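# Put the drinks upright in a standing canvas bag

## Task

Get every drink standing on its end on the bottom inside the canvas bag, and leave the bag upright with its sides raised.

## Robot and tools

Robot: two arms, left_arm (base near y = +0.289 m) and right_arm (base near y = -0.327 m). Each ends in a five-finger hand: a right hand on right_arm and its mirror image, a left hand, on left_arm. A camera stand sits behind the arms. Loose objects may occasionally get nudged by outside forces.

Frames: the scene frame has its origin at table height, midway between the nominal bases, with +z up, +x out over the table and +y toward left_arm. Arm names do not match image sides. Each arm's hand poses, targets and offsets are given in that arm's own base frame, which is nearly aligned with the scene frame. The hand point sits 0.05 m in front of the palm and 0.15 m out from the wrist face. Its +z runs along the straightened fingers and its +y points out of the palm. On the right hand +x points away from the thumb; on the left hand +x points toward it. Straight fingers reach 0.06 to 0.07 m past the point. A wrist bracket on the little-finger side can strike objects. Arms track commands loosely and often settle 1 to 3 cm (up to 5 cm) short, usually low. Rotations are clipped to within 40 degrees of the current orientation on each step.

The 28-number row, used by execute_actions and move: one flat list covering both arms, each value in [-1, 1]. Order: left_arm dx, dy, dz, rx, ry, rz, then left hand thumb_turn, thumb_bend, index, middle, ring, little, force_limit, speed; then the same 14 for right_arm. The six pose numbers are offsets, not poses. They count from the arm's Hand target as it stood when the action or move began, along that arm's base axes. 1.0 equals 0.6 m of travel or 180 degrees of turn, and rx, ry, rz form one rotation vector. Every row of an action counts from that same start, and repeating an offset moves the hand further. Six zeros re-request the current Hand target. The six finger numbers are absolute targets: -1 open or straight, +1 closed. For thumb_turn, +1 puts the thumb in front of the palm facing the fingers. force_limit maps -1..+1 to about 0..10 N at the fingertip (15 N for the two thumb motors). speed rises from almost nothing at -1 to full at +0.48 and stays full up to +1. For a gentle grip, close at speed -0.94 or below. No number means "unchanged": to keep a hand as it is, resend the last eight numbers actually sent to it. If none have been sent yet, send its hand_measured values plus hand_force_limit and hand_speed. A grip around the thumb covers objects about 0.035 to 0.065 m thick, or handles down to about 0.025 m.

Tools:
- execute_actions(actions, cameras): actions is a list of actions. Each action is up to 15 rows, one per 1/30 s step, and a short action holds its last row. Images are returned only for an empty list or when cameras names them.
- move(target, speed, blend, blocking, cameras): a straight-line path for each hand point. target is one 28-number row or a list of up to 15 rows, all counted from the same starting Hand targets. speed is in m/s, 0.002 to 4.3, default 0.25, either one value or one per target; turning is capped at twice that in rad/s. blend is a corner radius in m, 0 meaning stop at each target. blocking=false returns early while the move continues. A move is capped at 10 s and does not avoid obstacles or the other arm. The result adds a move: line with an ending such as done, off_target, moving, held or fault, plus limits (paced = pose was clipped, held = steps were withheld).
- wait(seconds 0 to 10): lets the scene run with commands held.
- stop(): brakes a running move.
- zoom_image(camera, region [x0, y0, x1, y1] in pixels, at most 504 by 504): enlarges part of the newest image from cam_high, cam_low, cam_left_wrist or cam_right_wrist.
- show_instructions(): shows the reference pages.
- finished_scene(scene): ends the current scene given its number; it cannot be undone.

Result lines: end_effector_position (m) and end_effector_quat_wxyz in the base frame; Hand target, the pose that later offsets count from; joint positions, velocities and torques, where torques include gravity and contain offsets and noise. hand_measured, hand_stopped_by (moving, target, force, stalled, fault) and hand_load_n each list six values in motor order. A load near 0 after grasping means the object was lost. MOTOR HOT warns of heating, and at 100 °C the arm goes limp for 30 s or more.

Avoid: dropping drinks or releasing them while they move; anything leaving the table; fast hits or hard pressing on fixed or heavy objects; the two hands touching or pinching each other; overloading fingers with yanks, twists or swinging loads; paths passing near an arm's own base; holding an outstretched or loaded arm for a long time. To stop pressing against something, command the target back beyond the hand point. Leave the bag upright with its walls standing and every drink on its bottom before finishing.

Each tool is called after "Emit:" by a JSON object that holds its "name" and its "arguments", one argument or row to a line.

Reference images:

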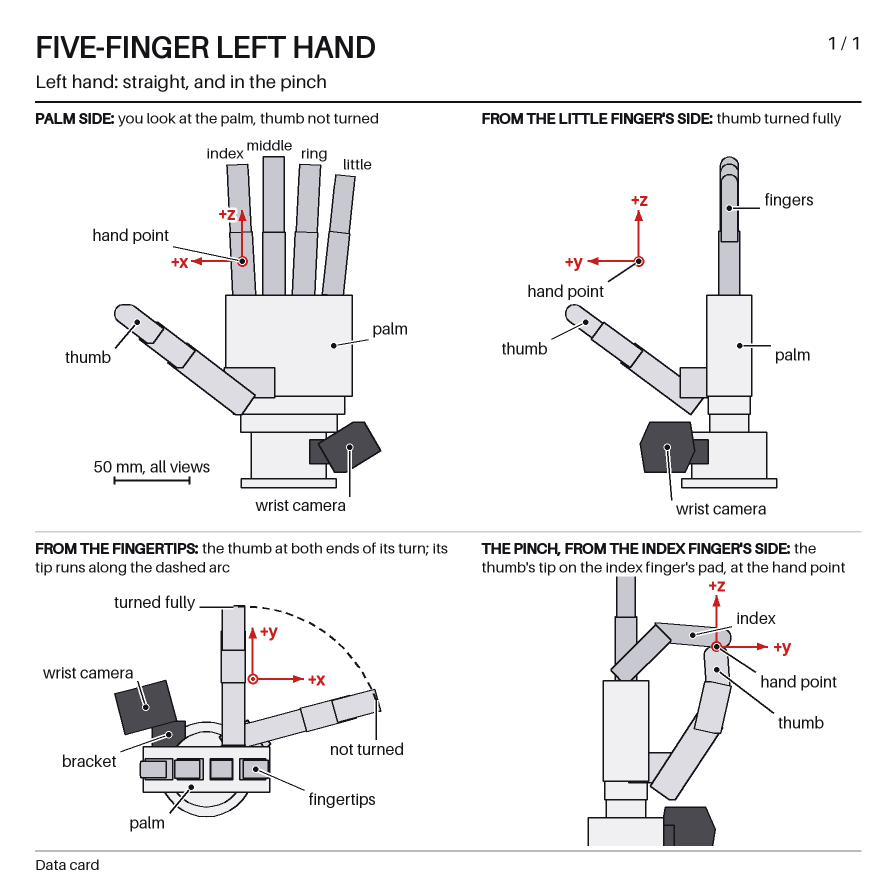

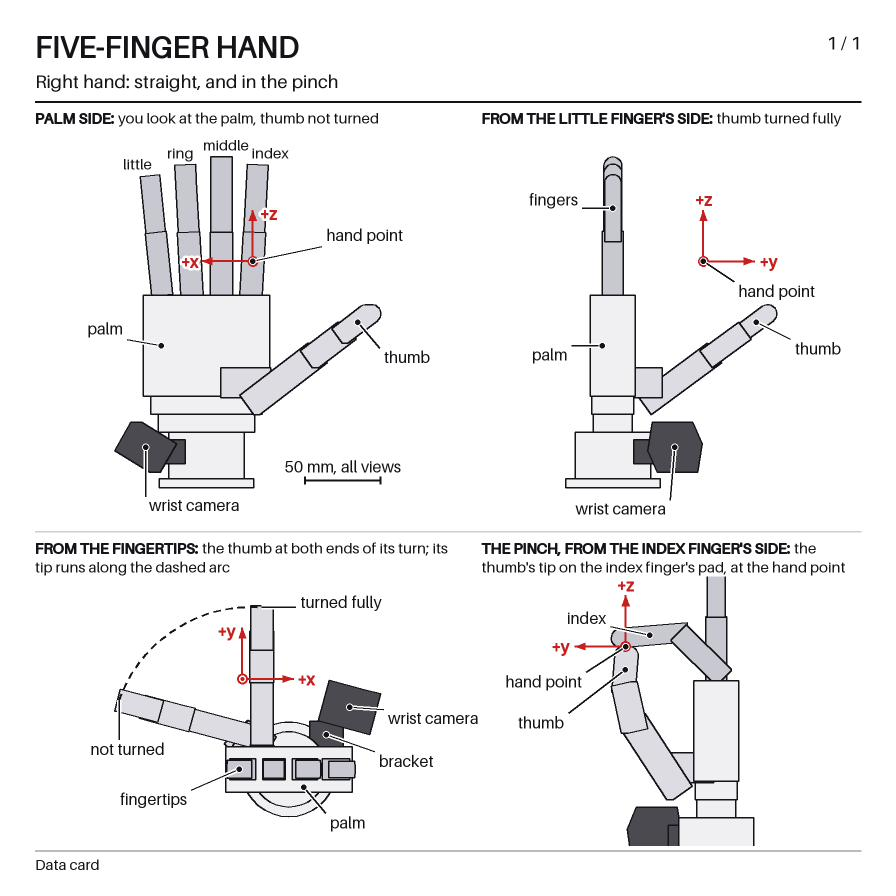

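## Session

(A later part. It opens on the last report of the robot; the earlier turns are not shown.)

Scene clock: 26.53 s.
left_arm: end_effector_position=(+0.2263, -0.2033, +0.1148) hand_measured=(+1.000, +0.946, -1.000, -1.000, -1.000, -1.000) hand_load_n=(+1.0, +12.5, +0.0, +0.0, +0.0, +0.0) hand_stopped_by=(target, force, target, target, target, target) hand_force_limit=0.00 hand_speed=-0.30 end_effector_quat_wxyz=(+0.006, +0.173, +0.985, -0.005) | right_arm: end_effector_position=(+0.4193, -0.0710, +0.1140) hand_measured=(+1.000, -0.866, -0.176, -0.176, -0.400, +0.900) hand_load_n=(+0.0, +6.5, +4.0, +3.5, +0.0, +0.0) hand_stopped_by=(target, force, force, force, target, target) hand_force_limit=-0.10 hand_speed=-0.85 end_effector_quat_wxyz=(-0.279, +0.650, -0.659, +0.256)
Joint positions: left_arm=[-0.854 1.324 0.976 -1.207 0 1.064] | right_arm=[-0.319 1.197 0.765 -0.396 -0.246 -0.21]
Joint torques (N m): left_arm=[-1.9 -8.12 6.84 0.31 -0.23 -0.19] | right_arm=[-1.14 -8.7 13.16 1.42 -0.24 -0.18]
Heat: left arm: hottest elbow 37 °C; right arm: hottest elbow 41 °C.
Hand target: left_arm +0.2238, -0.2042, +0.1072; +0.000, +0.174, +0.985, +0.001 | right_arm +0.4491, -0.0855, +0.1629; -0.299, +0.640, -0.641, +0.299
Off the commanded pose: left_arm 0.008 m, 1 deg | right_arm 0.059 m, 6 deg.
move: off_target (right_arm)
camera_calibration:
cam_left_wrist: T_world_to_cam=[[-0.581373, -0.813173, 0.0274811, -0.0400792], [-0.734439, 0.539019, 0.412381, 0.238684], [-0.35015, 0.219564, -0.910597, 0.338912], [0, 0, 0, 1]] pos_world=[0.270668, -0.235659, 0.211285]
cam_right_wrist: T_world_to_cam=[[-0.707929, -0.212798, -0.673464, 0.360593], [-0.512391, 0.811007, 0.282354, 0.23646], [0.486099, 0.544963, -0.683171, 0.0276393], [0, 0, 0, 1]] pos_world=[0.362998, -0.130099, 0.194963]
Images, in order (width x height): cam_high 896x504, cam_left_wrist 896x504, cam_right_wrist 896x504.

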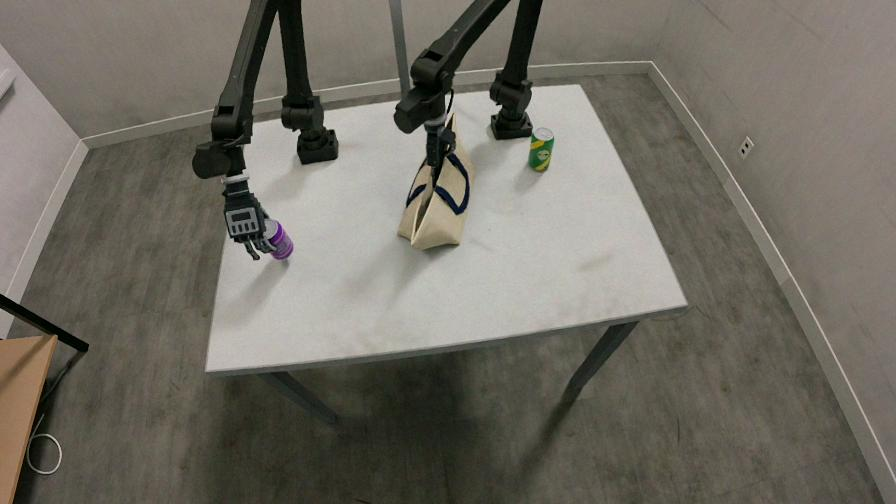

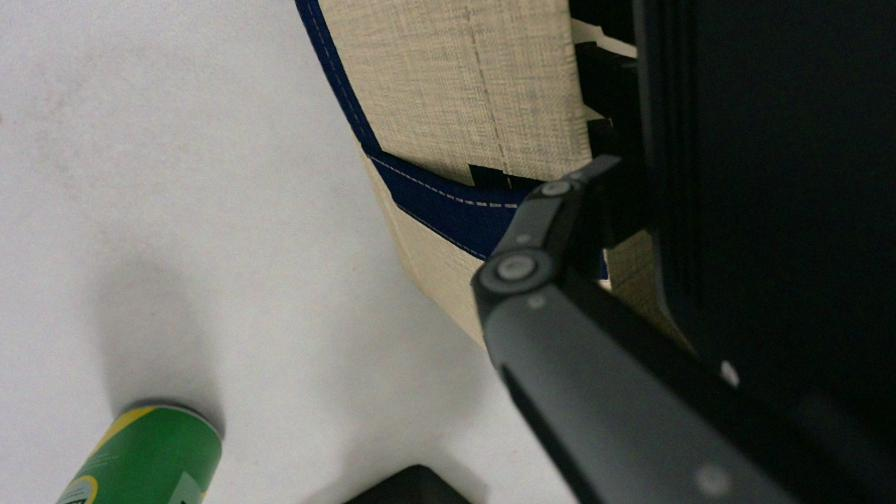

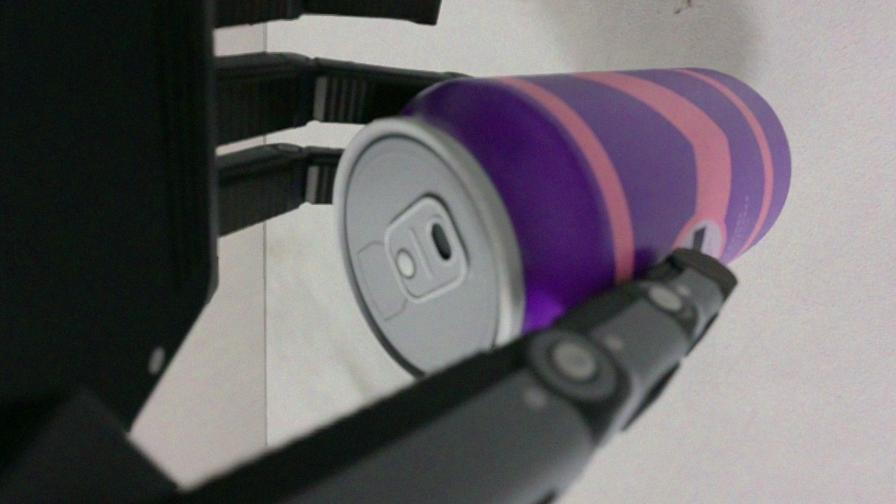

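Emit:
{"name": "move", "arguments": {
  "target": [
    [-0.0542,-0.0257,0,0,0,0.1667,1,1,-1,-1,-1,-1,0,-0.3,0,0,0,0,0,0,1,0.33,0.33,0.38,-0.4,0.9,0.1,-0.85],
    [-0.0883,-0.0748,0,0,0,0.3333,1,1,-1,-1,-1,-1,0,-0.3,0.01,0,0.08,0,-0.01,0,1,0.33,0.33,0.38,-0.4,0.9,0.1,-0.85],
    [-0.0933,-0.1347,0,0,0,0.5,1,1,-1,-1,-1,-1,0,-0.3,0.01,0,0.18,0,-0.02,0,1,0.33,0.33,0.38,-0.4,0.9,0.1,-0.85]
  ],
  "speed": 0.12,
  "blend": 0.01,
  "cameras": ["cam_high","cam_left_wrist","cam_right_wrist"]
}}

Emit:
{"name": "zoom_image", "arguments": {
  "camera": "cam_high",
  "region": [370, 80, 520, 260]
}}

Scene clock: 35.67 s.
left_arm: end_effector_position=(+0.1675, -0.2786, +0.1099) hand_measured=(+1.000, +0.946, -1.000, -1.000, -1.000, -1.000) hand_load_n=(+1.0, +12.5, +0.0, +0.0, +0.0, +0.0) hand_stopped_by=(target, force, target, target, target, target) hand_force_limit=0.00 hand_speed=-0.30 end_effector_quat_wxyz=(+0.000, -0.574, +0.819, +0.002) | right_arm: end_effector_position=(+0.4320, -0.0746, +0.2081) hand_measured=(+1.000, -0.866, -0.164, -0.164, -0.400, +0.900) hand_load_n=(+0.0, +9.5, +5.5, +5.0, +0.0, +0.0) hand_stopped_by=(target, force, force, force, target, target) hand_force_limit=0.10 hand_speed=-0.85 end_effector_quat_wxyz=(-0.292, +0.647, -0.650, +0.271)
Joint positions: left_arm=[-0.854 1.342 0.976 -1.207 0 -0.506] | right_arm=[-0.322 1.128 0.955 -0.611 -0.258 -0.21]
Joint torques (N m): left_arm=[-2.14 -8.23 7.9 0.24 -0.13 -0.25] | right_arm=[-1.03 -9.17 14.65 1.52 -0.46 -0.05]
Heat: left arm: hottest elbow 37 °C; right arm: hottest elbow 45 °C.
Hand target: left_arm +0.1678, -0.2850, +0.1072; +0.000, -0.573, +0.819, +0.001 | right_arm +0.4552, -0.0856, +0.2710; -0.319, +0.630, -0.631, +0.320
Off the commanded pose: left_arm 0.007 m, 0 deg | right_arm 0.068 m, 7 deg.
move: off_target (right_arm); blend cut to 0 m at target 1
camera_calibration:
cam_left_wrist: T_world_to_cam=[[0.812687, -0.582331, 0.020755, -0.303914], [-0.534429, -0.730695, 0.424819, -0.150615], [-0.23222, -0.356337, -0.90504, 0.149518], [0, 0, 0, 1]] pos_world=[0.201215, -0.233753, 0.205612]
cam_right_wrist: T_world_to_cam=[[-0.677053, -0.219963, -0.702293, 0.424307], [-0.52805, 0.809895, 0.255407, 0.23167], [0.512604, 0.54377, -0.664494, 0.0722739], [0, 0, 0, 1]] pos_world=[0.372564, -0.133597, 0.286843]
Images, in order (width x height): cam_high 896x504, cam_left_wrist 896x504, cam_right_wrist 896x504.

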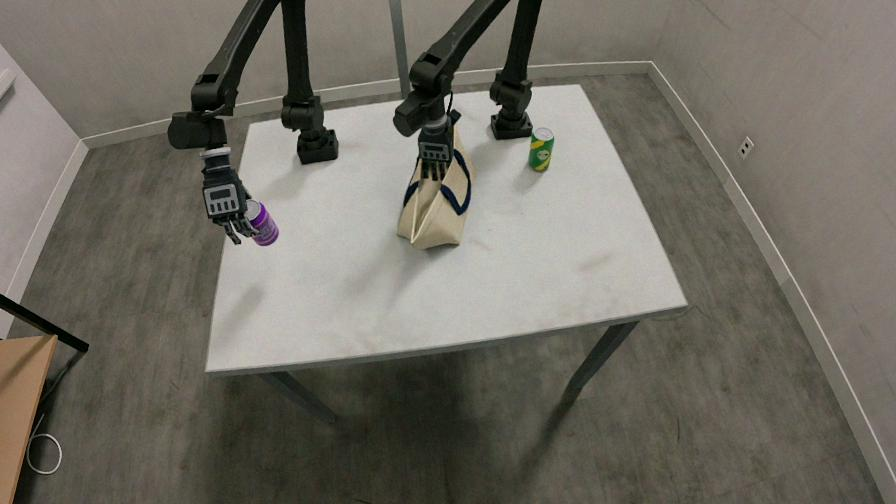

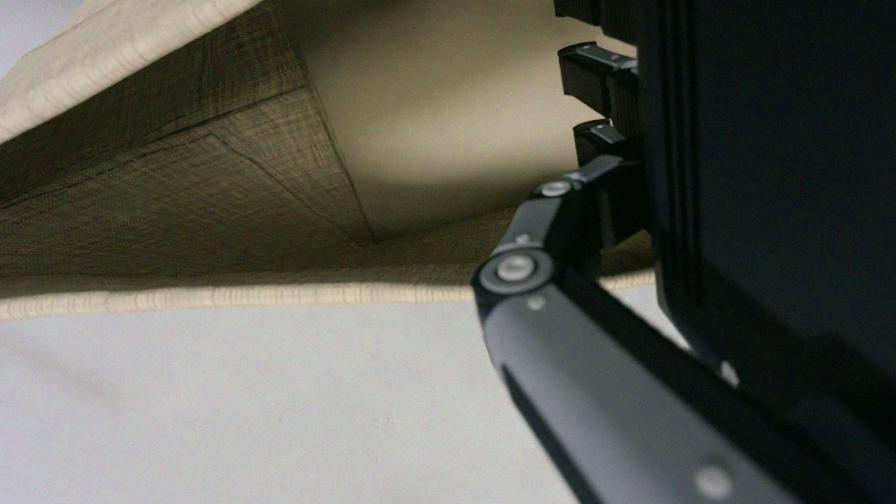

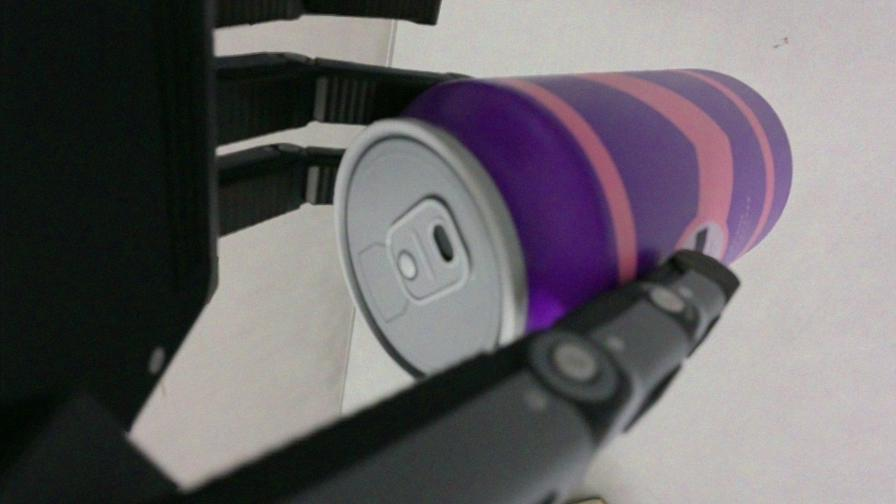

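Scaled by 2.800 from the camera's 896x504 image, which has a finer 1280x720 frame.

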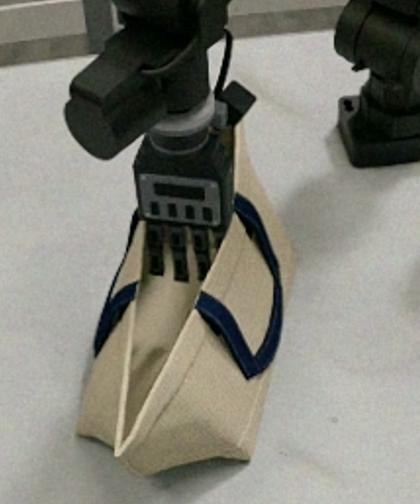

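Emit:
{"name": "move", "arguments": {
  "target": [
    [0.047,-0.0171,0,0,0,0,1,1,-1,-1,-1,-1,0,-0.3,0,0,0,0,0,0,1,0.33,0.33,0.38,-0.4,0.9,0.1,-0.85],
    [0.0613,0.022,0,0,0,0,1,1,-1,-1,-1,-1,0,-0.3,0,0,0,0,0,0,1,0.33,0.33,0.38,-0.4,0.9,0.1,-0.85]
  ],
  "speed": 0.1,
  "blend": 0.005,
  "cameras": ["cam_high","cam_left_wrist"]
}}

Emit:
{"name": "zoom_image", "arguments": {
  "camera": "cam_high",
  "region": [370, 80, 520, 260]
}}

Scene clock: 40.60 s.
left_arm: end_effector_position=(+0.1917, -0.2657, +0.1012) hand_measured=(+1.000, +0.946, -1.000, -1.000, -1.000, -1.000) hand_load_n=(+1.0, +12.5, +0.0, +0.0, +0.0, +0.0) hand_stopped_by=(target, force, target, target, target, target) hand_force_limit=0.00 hand_speed=-0.30 end_effector_quat_wxyz=(-0.003, -0.572, +0.820, +0.016) | right_arm: end_effector_position=(+0.4320, -0.0746, +0.2081) hand_measured=(+1.000, -0.866, -0.164, -0.164, -0.400, +0.900) hand_load_n=(+0.5, +9.5, +5.5, +5.5, +0.0, +0.0) hand_stopped_by=(target, force, force, force, target, target) hand_force_limit=0.10 hand_speed=-0.85 end_effector_quat_wxyz=(-0.292, +0.647, -0.650, +0.271)
Joint positions: left_arm=[-0.782 1.392 0.996 -1.207 0 -0.428] | right_arm=[-0.322 1.128 0.955 -0.611 -0.258 -0.21]
Joint torques (N m): left_arm=[-0.03 -9.7 9.11 0.2 -0.16 -0.01] | right_arm=[-1.14 -9.17 14.67 1.52 -0.45 -0.04]
Heat: left arm: hottest elbow 37 °C; right arm: hottest elbow 46 °C.
Hand target: left_arm +0.2044, -0.2718, +0.1072; +0.000, -0.573, +0.820, +0.001 | right_arm +0.4552, -0.0856, +0.2710; -0.319, +0.630, -0.631, +0.320
Off the commanded pose: left_arm 0.015 m, 2 deg | right_arm 0.068 m, 7 deg.
move: off_target (left_arm, right_arm)
camera_calibration:
cam_left_wrist: T_world_to_cam=[[0.809941, -0.586452, -0.00827588, -0.313375], [-0.529165, -0.736762, 0.420911, -0.126766], [-0.252942, -0.336534, -0.907064, 0.161323], [0, 0, 0, 1]] pos_world=[0.227541, -0.222885, 0.197094]
Images, in order (width x height): cam_high 896x504, cam_left_wrist 896x504.

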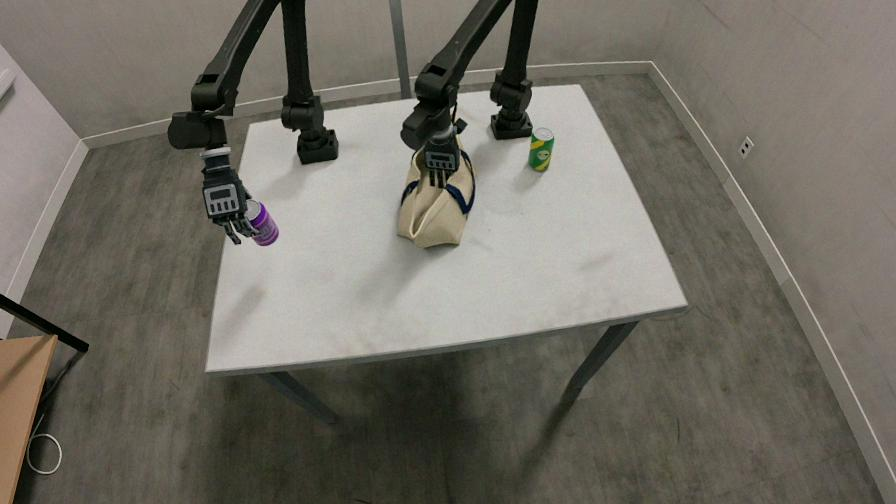

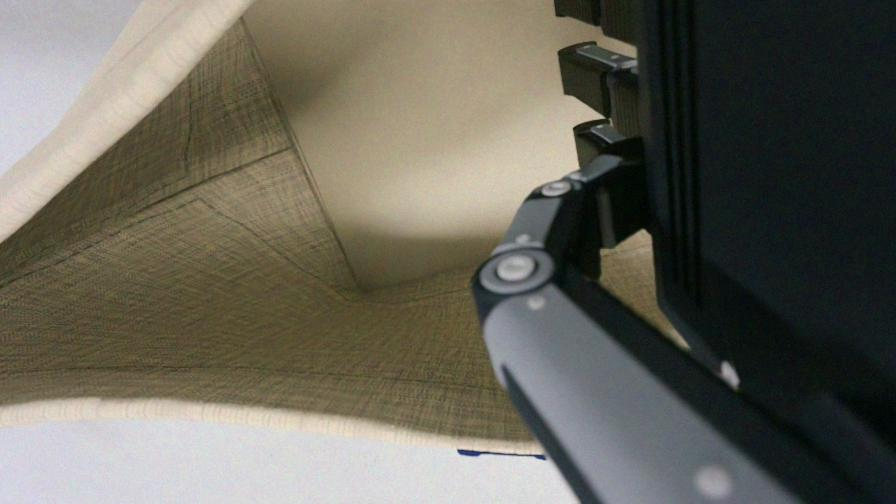

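Scaled by 2.800 from the camera's 896x504 image, which has a finer 1280x720 frame.

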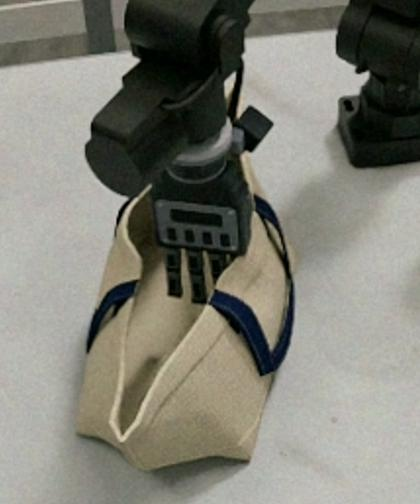

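Emit:
{"name": "move", "arguments": {
  "target": [
    [-0.0285,-0.0783,0,0,0,0,1,1,-1,-1,-1,-1,0,-0.3,0,0,0,0,0,0,1,0.33,0.33,0.38,-0.4,0.9,0.1,-0.85],
    [0.0483,-0.062,0,0,0,0,1,1,-1,-1,-1,-1,0,-0.3,0,0,0,0,0,0,1,0.33,0.33,0.38,-0.4,0.9,0.1,-0.85]
  ],
  "speed": 0.1,
  "blend": 0.005,
  "cameras": ["cam_high","cam_left_wrist"]
}}

Emit:
{"name": "zoom_image", "arguments": {
  "camera": "cam_high",
  "region": [370, 80, 520, 260]
}}

Scene clock: 42.77 s.
left_arm: end_effector_position=(+0.2182, -0.2984, +0.1007) hand_measured=(+1.000, +0.946, -1.000, -1.000, -1.000, -1.000) hand_load_n=(+1.5, +12.5, +0.0, +0.0, +0.0, +0.0) hand_stopped_by=(target, force, target, target, target, target) hand_force_limit=0.00 hand_speed=-0.30 end_effector_quat_wxyz=(-0.002, -0.573, +0.819, +0.013) | right_arm: end_effector_position=(+0.4320, -0.0746, +0.2081) hand_measured=(+1.000, -0.866, -0.164, -0.164, -0.400, +0.900) hand_load_n=(+0.5, +9.5, +5.5, +5.5, +0.0, +0.0) hand_stopped_by=(target, force, force, force, target, target) hand_force_limit=0.10 hand_speed=-0.85 end_effector_quat_wxyz=(-0.292, +0.647, -0.650, +0.271)
Joint positions: left_arm=[-0.793 1.495 1.104 -1.207 -0.001 -0.443] | right_arm=[-0.322 1.128 0.955 -0.611 -0.258 -0.21]
Joint torques (N m): left_arm=[-0.32 -10.23 10.41 -0.05 -0.11 -0.04] | right_arm=[-1.14 -9.11 14.65 1.52 -0.45 -0.04]
Heat: left arm: hottest elbow 37 °C; right arm: hottest elbow 46 °C.
Hand target: left_arm +0.2336, -0.3090, +0.1073; +0.000, -0.573, +0.819, +0.001 | right_arm +0.4552, -0.0856, +0.2710; -0.319, +0.630, -0.631, +0.320
Off the commanded pose: left_arm 0.020 m, 1 deg | right_arm 0.068 m, 7 deg.
move: off_target (left_arm, right_arm)
camera_calibration:
cam_left_wrist: T_world_to_cam=[[0.811916, -0.583768, -0.00277971, -0.354277], [-0.528755, -0.737404, 0.420302, -0.136908], [-0.247408, -0.33978, -0.90738, 0.15444], [0, 0, 0, 1]] pos_world=[0.253462, -0.255296, 0.196694]
Images, in order (width x height): cam_high 896x504, cam_left_wrist 896x504.

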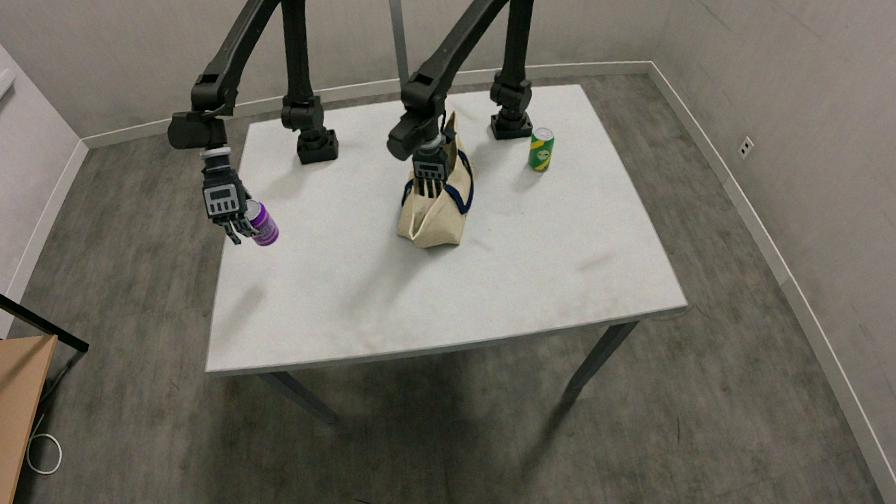

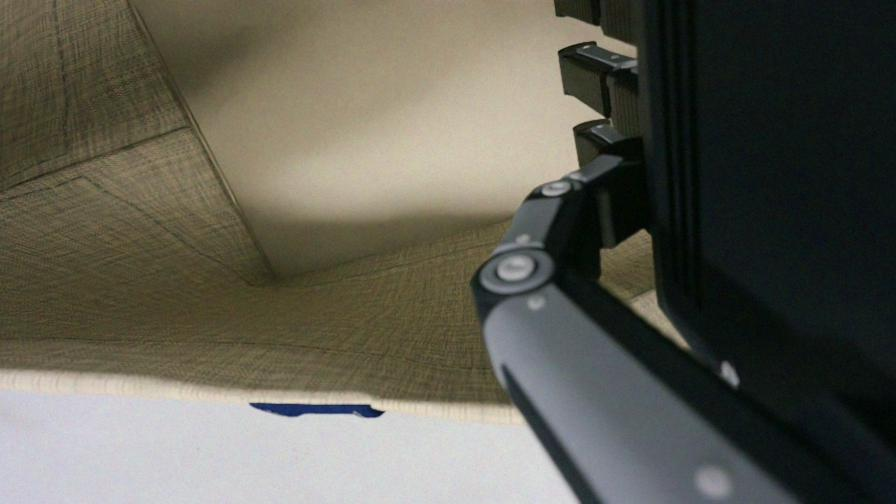

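Scaled by 2.800 from the camera's 896x504 image, which has a finer 1280x720 frame.

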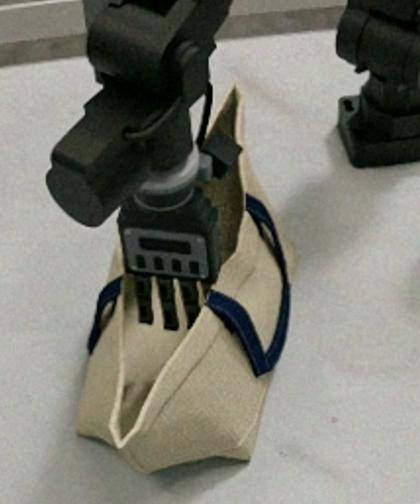

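Emit:
{"name": "move", "arguments": {
  "target": [
    [0.04,0.012,0,0,0,0,1,1,-1,-1,-1,-1,0,-0.3,0,0,0,0,0,0,1,0.33,0.33,0.38,-0.4,0.9,0.1,-0.85],
    [-0.088,0.05,0,0,0,0,1,1,-1,-1,-1,-1,0,-0.3,0,0,0,0,0,0,1,0.33,0.33,0.38,-0.4,0.9,0.1,-0.85],
    [-0.157,0.065,0,0,0,0,1,1,-1,-1,-1,-1,0,-0.3,0,0,0,0,0,0,1,0.33,0.33,0.38,-0.4,0.9,0.1,-0.85]
  ],
  "speed": 0.1,
  "blend": 0.005,
  "cameras": ["cam_high","cam_left_wrist"]
}}

Emit:
{"name": "zoom_image", "arguments": {
  "camera": "cam_high",
  "region": [370, 80, 520, 260]
}}

Scene clock: 45.70 s.
left_arm: end_effector_position=(+0.1448, -0.2702, +0.1093) hand_measured=(+1.000, +0.946, -1.000, -1.000, -1.000, -1.000) hand_load_n=(+1.0, +12.5, +0.0, +0.0, +0.0, +0.0) hand_stopped_by=(target, force, target, target, target, target) hand_force_limit=0.00 hand_speed=-0.30 end_effector_quat_wxyz=(+0.000, -0.575, +0.818, -0.001) | right_arm: end_effector_position=(+0.4320, -0.0746, +0.2081) hand_measured=(+1.000, -0.866, -0.164, -0.164, -0.400, +0.900) hand_load_n=(+0.5, +10.0, +5.5, +5.0, +0.0, +0.0) hand_stopped_by=(target, force, force, force, target, target) hand_force_limit=0.10 hand_speed=-0.85 end_effector_quat_wxyz=(-0.292, +0.647, -0.650, +0.271)
Joint positions: left_arm=[-0.889 1.281 0.919 -1.206 0 -0.542] | right_arm=[-0.322 1.128 0.955 -0.611 -0.258 -0.21]
Joint torques (N m): left_arm=[-2.26 -8.7 6.74 -0.02 -0.12 -0.2] | right_arm=[-1.08 -9.17 14.64 1.54 -0.47 -0.04]
Heat: left arm: hottest elbow 38 °C; right arm: hottest elbow 47 °C.
Hand target: left_arm +0.1393, -0.2700, +0.1072; +0.000, -0.573, +0.819, +0.001 | right_arm +0.4552, -0.0856, +0.2710; -0.319, +0.630, -0.631, +0.320
Off the commanded pose: left_arm 0.006 m, 0 deg | right_arm 0.068 m, 7 deg.
move: off_target (right_arm)
camera_calibration:
cam_left_wrist: T_world_to_cam=[[0.813477, -0.58098, 0.0267733, -0.280899], [-0.53513, -0.729661, 0.425712, -0.156013], [-0.227795, -0.360634, -0.904463, 0.144925], [0, 0, 0, 1]] pos_world=[0.178031, -0.224768, 0.205017]
Images, in order (width x height): cam_high 896x504, cam_left_wrist 896x504.

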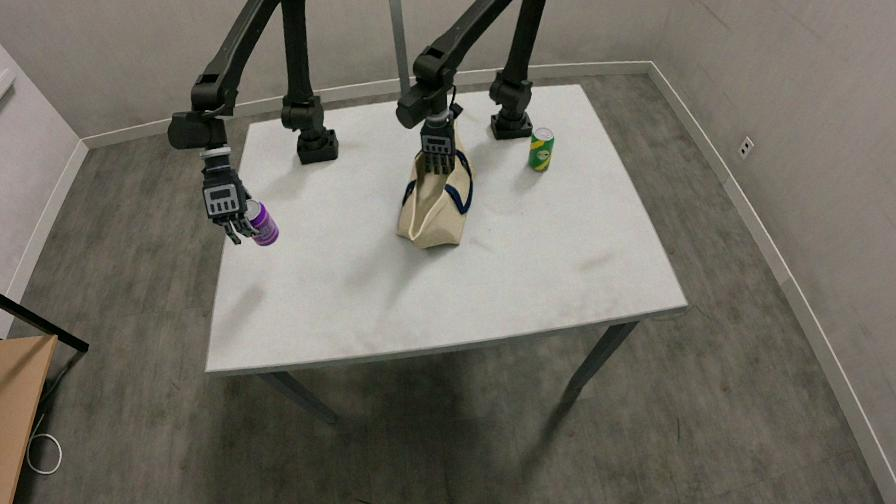

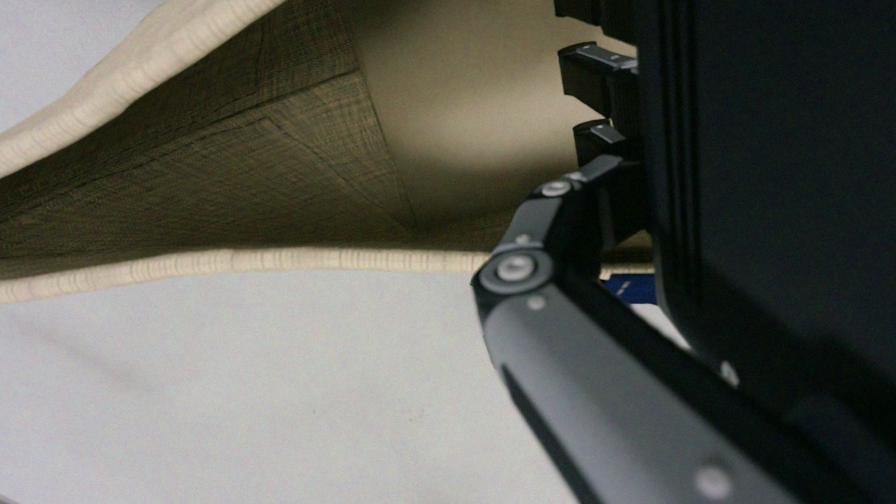

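Scaled by 2.800 from the camera's 896x504 image, which has a finer 1280x720 frame.

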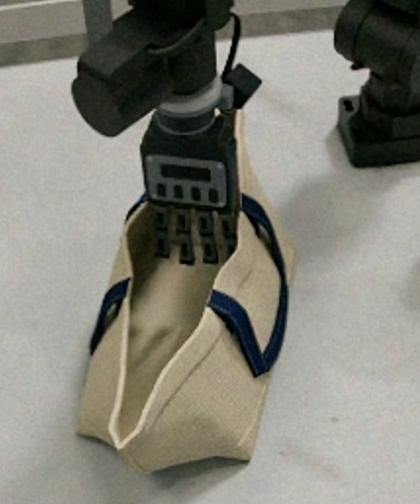

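Emit:
{"name": "move", "arguments": {
  "target": [
    [0.02,-0.01,0.25,0,0,0,1,1,-1,-1,-1,-1,0,-0.3,0,0,0.03,0,0,0,1,0.33,0.33,0.38,-0.1,0.9,0.1,-0.85],
    [0.2345,0.3667,0.42,0,0,0.3,1,1,-1,-1,-1,-1,0,-0.3,0,0.05,0.08,0,0,0,1,0.33,0.33,0.38,-0.1,0.9,0.1,-0.85],
    [0.05,0.95,0.45,0,0,0.6,1,1,-1,-1,-1,-1,0,-0.3,-0.05,0.2,0.12,0,0,-0.05,1,0.33,0.33,0.38,-0.1,0.9,0.1,-0.85]
  ],
  "speed": [0.12,0.3,0.3],
  "blend": 0.03,
  "cameras": ["cam_high","cam_left_wrist","cam_right_wrist"]
}}

Emit:
{"name": "zoom_image", "arguments": {
  "camera": "cam_high",
  "region": [370, 80, 520, 260]
}}

Scene clock: 51.90 s.
left_arm: end_effector_position=(+0.1697, +0.2921, +0.3617) hand_measured=(+1.000, +0.946, -1.000, -1.000, -1.000, -1.000) hand_load_n=(+1.0, +12.5, +0.0, +0.0, +0.0, +0.0) hand_stopped_by=(target, force, target, target, target, target) hand_force_limit=0.00 hand_speed=-0.30 end_effector_quat_wxyz=(-0.093, +0.994, -0.025, +0.052) | right_arm: end_effector_position=(+0.4090, +0.0288, +0.2776) hand_measured=(+1.000, -0.866, -0.164, -0.164, -0.100, +0.900) hand_load_n=(+0.5, +9.5, +5.5, +5.0, +0.0, +0.0) hand_stopped_by=(target, force, force, force, target, target) hand_force_limit=0.10 hand_speed=-0.85 end_effector_quat_wxyz=(+0.245, -0.604, +0.692, -0.311)
Joint positions: left_arm=[1.209 1.237 1.561 -1.684 0.037 -0.315] | right_arm=[0.066 0.996 1.054 -0.831 0.182 0.124]
Joint torques (N m): left_arm=[-0.38 -7.82 11.19 0.02 -0.19 -0.23] | right_arm=[0.67 -7.47 15.02 1.61 0.35 0.03]
Heat: left arm: hottest elbow 38 °C; right arm: hottest elbow 50 °C.
Hand target: left_arm +0.1693, +0.2999, +0.3774; +0.000, +1.000, -0.018, +0.000 | right_arm +0.4251, +0.0345, +0.3431; +0.293, -0.579, +0.679, -0.343
Off the commanded pose: left_arm 0.017 m, 12 deg | right_arm 0.068 m, 7 deg.
joint sent to its limit (left arm) — joint 4 (wrist pitch), lower limit. The joint targets are off in orientation, not in position.
move: off_target (left_arm, right_arm)
camera_calibration:
cam_left_wrist: T_world_to_cam=[[0.304477, 0.924186, 0.230596, -0.408231], [0.806727, -0.37892, 0.453445, -0.180127], [0.506444, 0.047964, -0.860938, 0.321903], [0, 0, 0, 1]] pos_world=[0.106585, 0.293587, 0.452952]
cam_right_wrist: T_world_to_cam=[[-0.713863, -0.154286, -0.683078, 0.488106], [-0.389477, 0.898121, 0.204173, 0.0729104], [0.581985, 0.411795, -0.701226, 0.0596797], [0, 0, 0, 1]] pos_world=[0.342105, -0.0147505, 0.360377]
Images, in order (width x height): cam_high 896x504, cam_left_wrist 896x504, cam_right_wrist 896x504.

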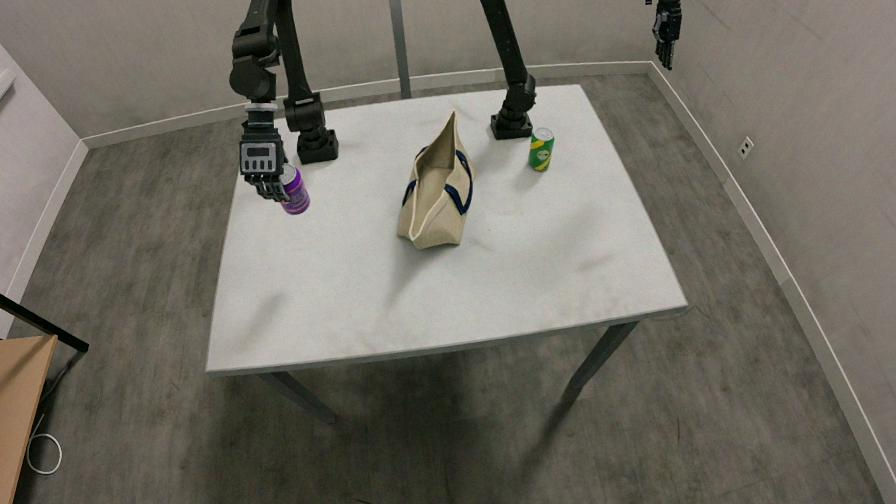

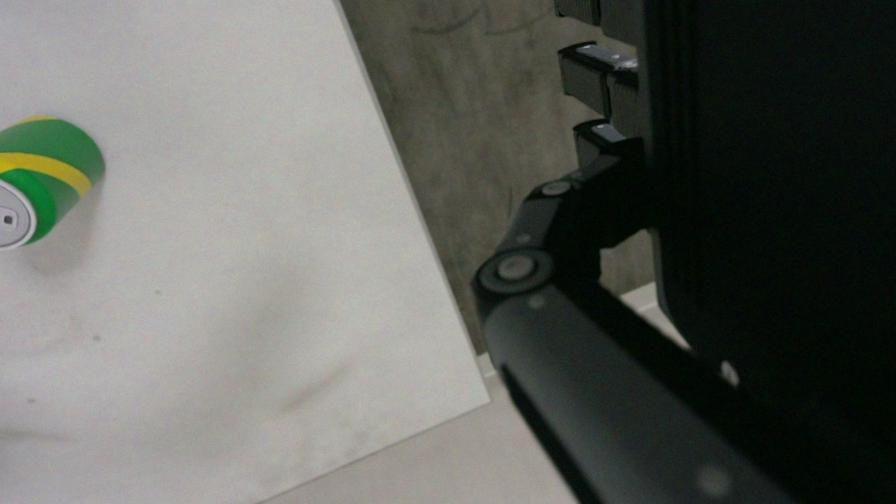

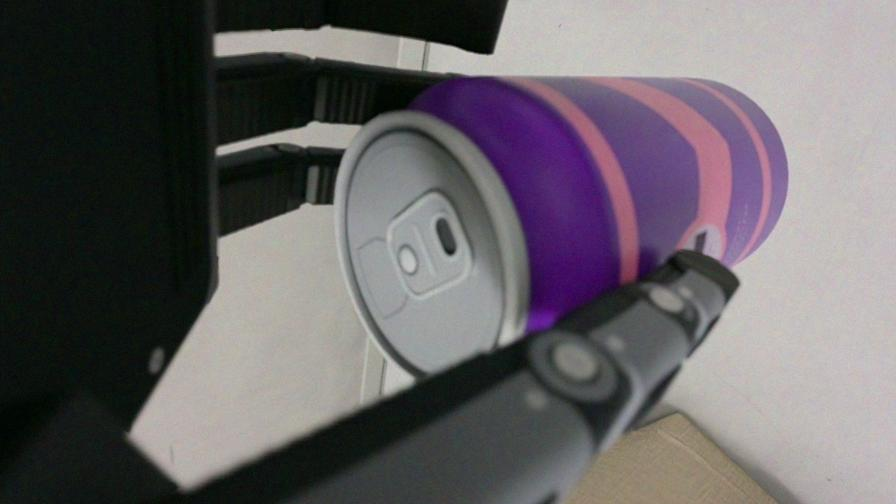

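Scaled by 2.800 from the camera's 896x504 image, which has a finer 1280x720 frame.

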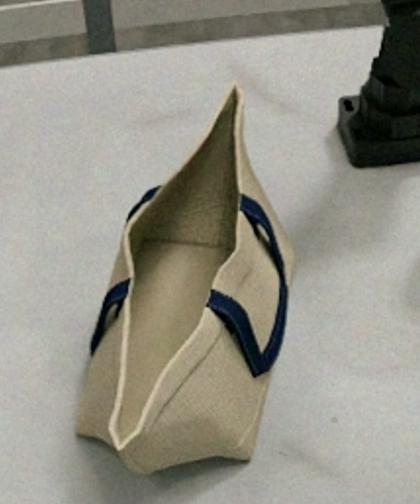

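Emit:
{"name": "move", "arguments": {
  "target": [
    [0,0,0,0,0,0,1,1,-1,-1,-1,-1,0,-0.3,-0.1,0.3,0.04,0,0,-0.03,1,0.33,0.33,0.38,-0.1,0.9,0.1,-0.85],
    [0,0,0,0,0,0,1,1,-1,-1,-1,-1,0,-0.3,-0.285,0.584,0.03,0,0,-0.061,1,0.33,0.33,0.38,-0.1,0.9,0.1,-0.85]
  ],
  "speed": 0.2,
  "blend": 0.05,
  "cameras": ["cam_high","cam_right_wrist"]
}}

Emit:
{"name": "zoom_image", "arguments": {
  "camera": "cam_high",
  "region": [350, 40, 520, 260]
}}

Scene clock: 57.13 s.
left_arm: end_effector_position=(+0.1697, +0.2921, +0.3617) hand_measured=(+1.000, +0.946, -1.000, -1.000, -1.000, -1.000) hand_load_n=(+1.5, +12.5, +0.0, +0.0, +0.0, +0.0) hand_stopped_by=(target, force, target, target, target, target) hand_force_limit=0.00 hand_speed=-0.30 end_effector_quat_wxyz=(-0.093, +0.994, -0.025, +0.052) | right_arm: end_effector_position=(+0.2482, +0.3721, +0.3216) hand_measured=(+1.000, -0.866, -0.164, -0.164, -0.100, +0.900) hand_load_n=(+0.0, +9.0, +6.0, +3.0, +0.0, +0.0) hand_stopped_by=(target, force, force, force, target, target) hand_force_limit=0.10 hand_speed=-0.85 end_effector_quat_wxyz=(+0.250, -0.548, +0.710, -0.364)
Joint positions: left_arm=[1.209 1.237 1.561 -1.684 0.037 -0.315] | right_arm=[1.245 1.396 1.521 -1.679 0.915 1.492]
Joint torques (N m): left_arm=[-0.32 -7.82 11.19 0.01 -0.19 -0.22] | right_arm=[-0.09 -10.29 12.98 -0.06 1.39 0.05]
Heat: left arm: hottest elbow 40 °C; right arm: hottest elbow 52 °C.
Hand target: left_arm +0.1693, +0.2999, +0.3774; +0.000, +1.000, -0.018, +0.000 | right_arm +0.2542, +0.3849, +0.3611; +0.259, -0.511, +0.731, -0.370
Off the commanded pose: left_arm 0.018 m, 12 deg | right_arm 0.042 m, 5 deg.
joint sent to its limit (left arm) — joint 4 (wrist pitch), lower limit. The joint targets are off in orientation, not in position.
joint sent to its limit (right arm) — joint 4 (wrist pitch), lower limit. The joint targets are off in orientation, not in position.
move: off_target (left_arm, right_arm)
camera_calibration:
cam_right_wrist: T_world_to_cam=[[-0.65996, -0.0910576, -0.745762, 0.43959], [-0.293468, 0.945013, 0.144318, -0.328979], [0.691614, 0.314101, -0.650393, 0.0355405], [0, 0, 0, 1]] pos_world=[0.168987, 0.339754, 0.398422]
Images, in order (width x height): cam_high 896x504, cam_right_wrist 896x504.

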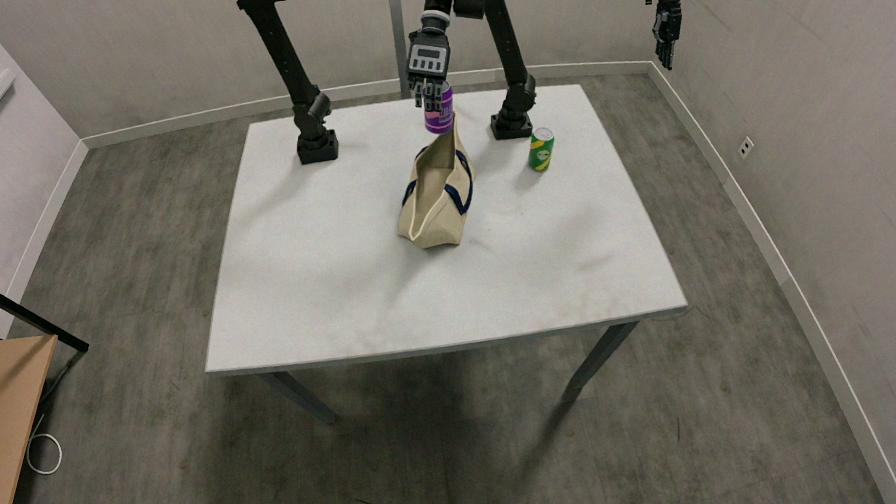

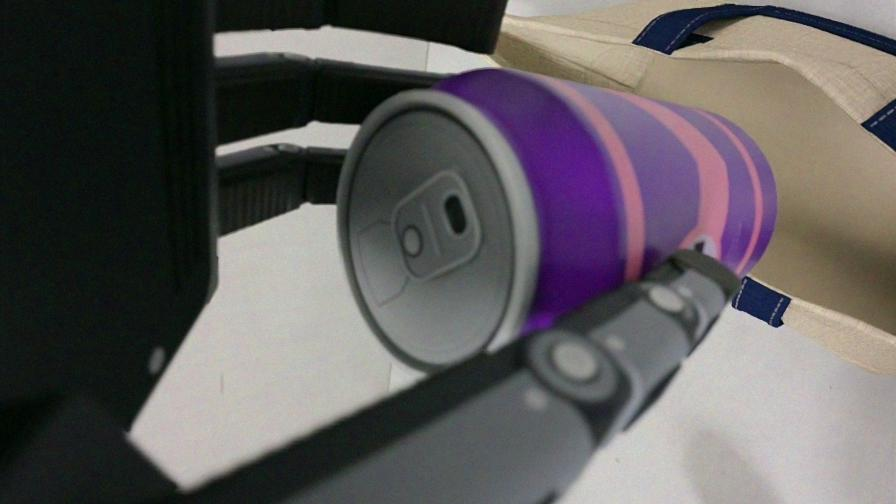

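Scaled by 2.291 from the camera's 896x504 image, which has a finer 1280x720 frame.

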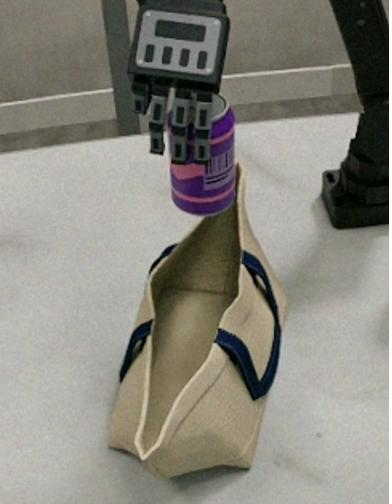

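Emit:
{"name": "move", "arguments": {
  "target": [0,0,0,0,0,0,1,1,-1,-1,-1,-1,0,-0.3,-0.02,0.012,-0.13,0,0,0,1,0.33,0.33,0.38,-0.1,0.9,0.1,-0.85],
  "speed": 0.12,
  "cameras": ["cam_high","cam_right_wrist"]
}}

Emit:
{"name": "zoom_image", "arguments": {
  "camera": "cam_high",
  "region": [350, 40, 520, 260]
}}

Scene clock: 59.40 s.
left_arm: end_effector_position=(+0.1697, +0.2921, +0.3617) hand_measured=(+1.000, +0.946, -1.000, -1.000, -1.000, -1.000) hand_load_n=(+1.0, +12.5, +0.0, +0.0, +0.0, +0.5) hand_stopped_by=(target, force, target, target, target, target) hand_force_limit=0.00 hand_speed=-0.30 end_effector_quat_wxyz=(-0.093, +0.994, -0.025, +0.052) | right_arm: end_effector_position=(+0.2429, +0.3885, +0.2732) hand_measured=(+1.000, -0.866, -0.164, -0.164, -0.100, +0.900) hand_load_n=(+0.5, +9.0, +6.0, +3.5, +0.0, +0.0) hand_stopped_by=(target, force, force, force, target, target) hand_force_limit=0.10 hand_speed=-0.85 end_effector_quat_wxyz=(+0.242, -0.520, +0.728, -0.375)
Joint positions: left_arm=[1.209 1.237 1.561 -1.684 0.037 -0.315] | right_arm=[1.278 1.468 1.464 -1.679 0.921 1.665]
Joint torques (N m): left_arm=[-0.32 -7.82 11.21 0.01 -0.19 -0.22] | right_arm=[0.62 -11.28 7.72 0.14 1.34 0.04]
Heat: left arm: hottest elbow 40 °C; right arm: hottest elbow 52 °C.
Hand target: left_arm +0.1693, +0.2999, +0.3774; +0.000, +1.000, -0.018, +0.000 | right_arm +0.2420, +0.3921, +0.2830; +0.259, -0.511, +0.731, -0.370
Off the commanded pose: left_arm 0.018 m, 12 deg | right_arm 0.011 m, 2 deg.
joint sent to its limit (left arm) — joint 4 (wrist pitch), lower limit. The joint targets are off in orientation, not in position.
move: off_target (left_arm, right_arm)
camera_calibration:
cam_right_wrist: T_world_to_cam=[[-0.654933, -0.0406944, -0.75459, 0.383222], [-0.226938, 0.96305, 0.145031, -0.362385], [0.720806, 0.266231, -0.639968, 0.011218], [0, 0, 0, 1]] pos_world=[0.16066, 0.361603, 0.348912]
Images, in order (width x height): cam_high 896x504, cam_right_wrist 896x504.

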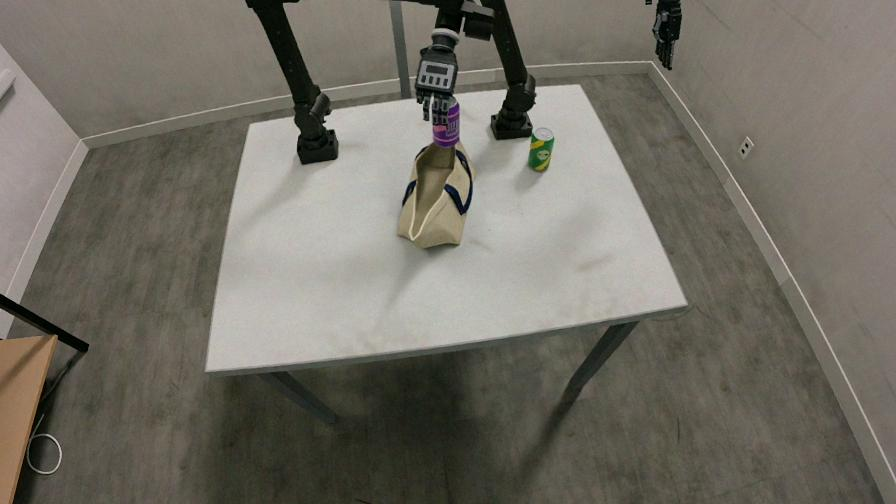

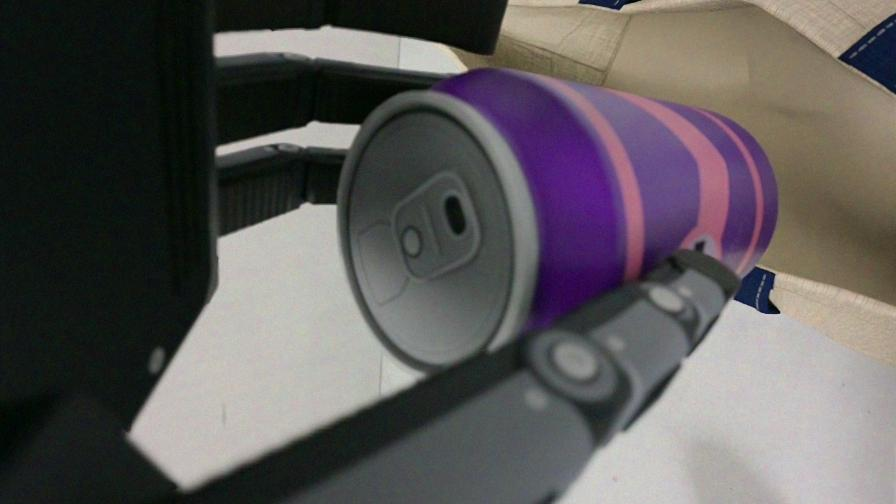

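Scaled by 2.291 from the camera's 896x504 image, which has a finer 1280x720 frame.

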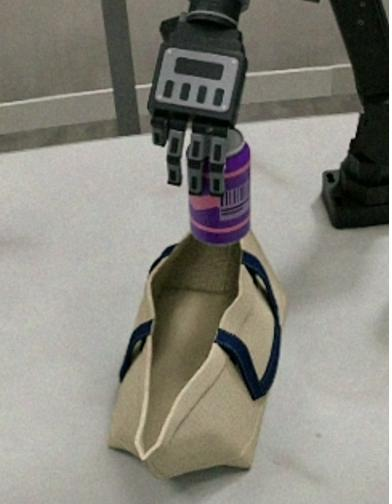

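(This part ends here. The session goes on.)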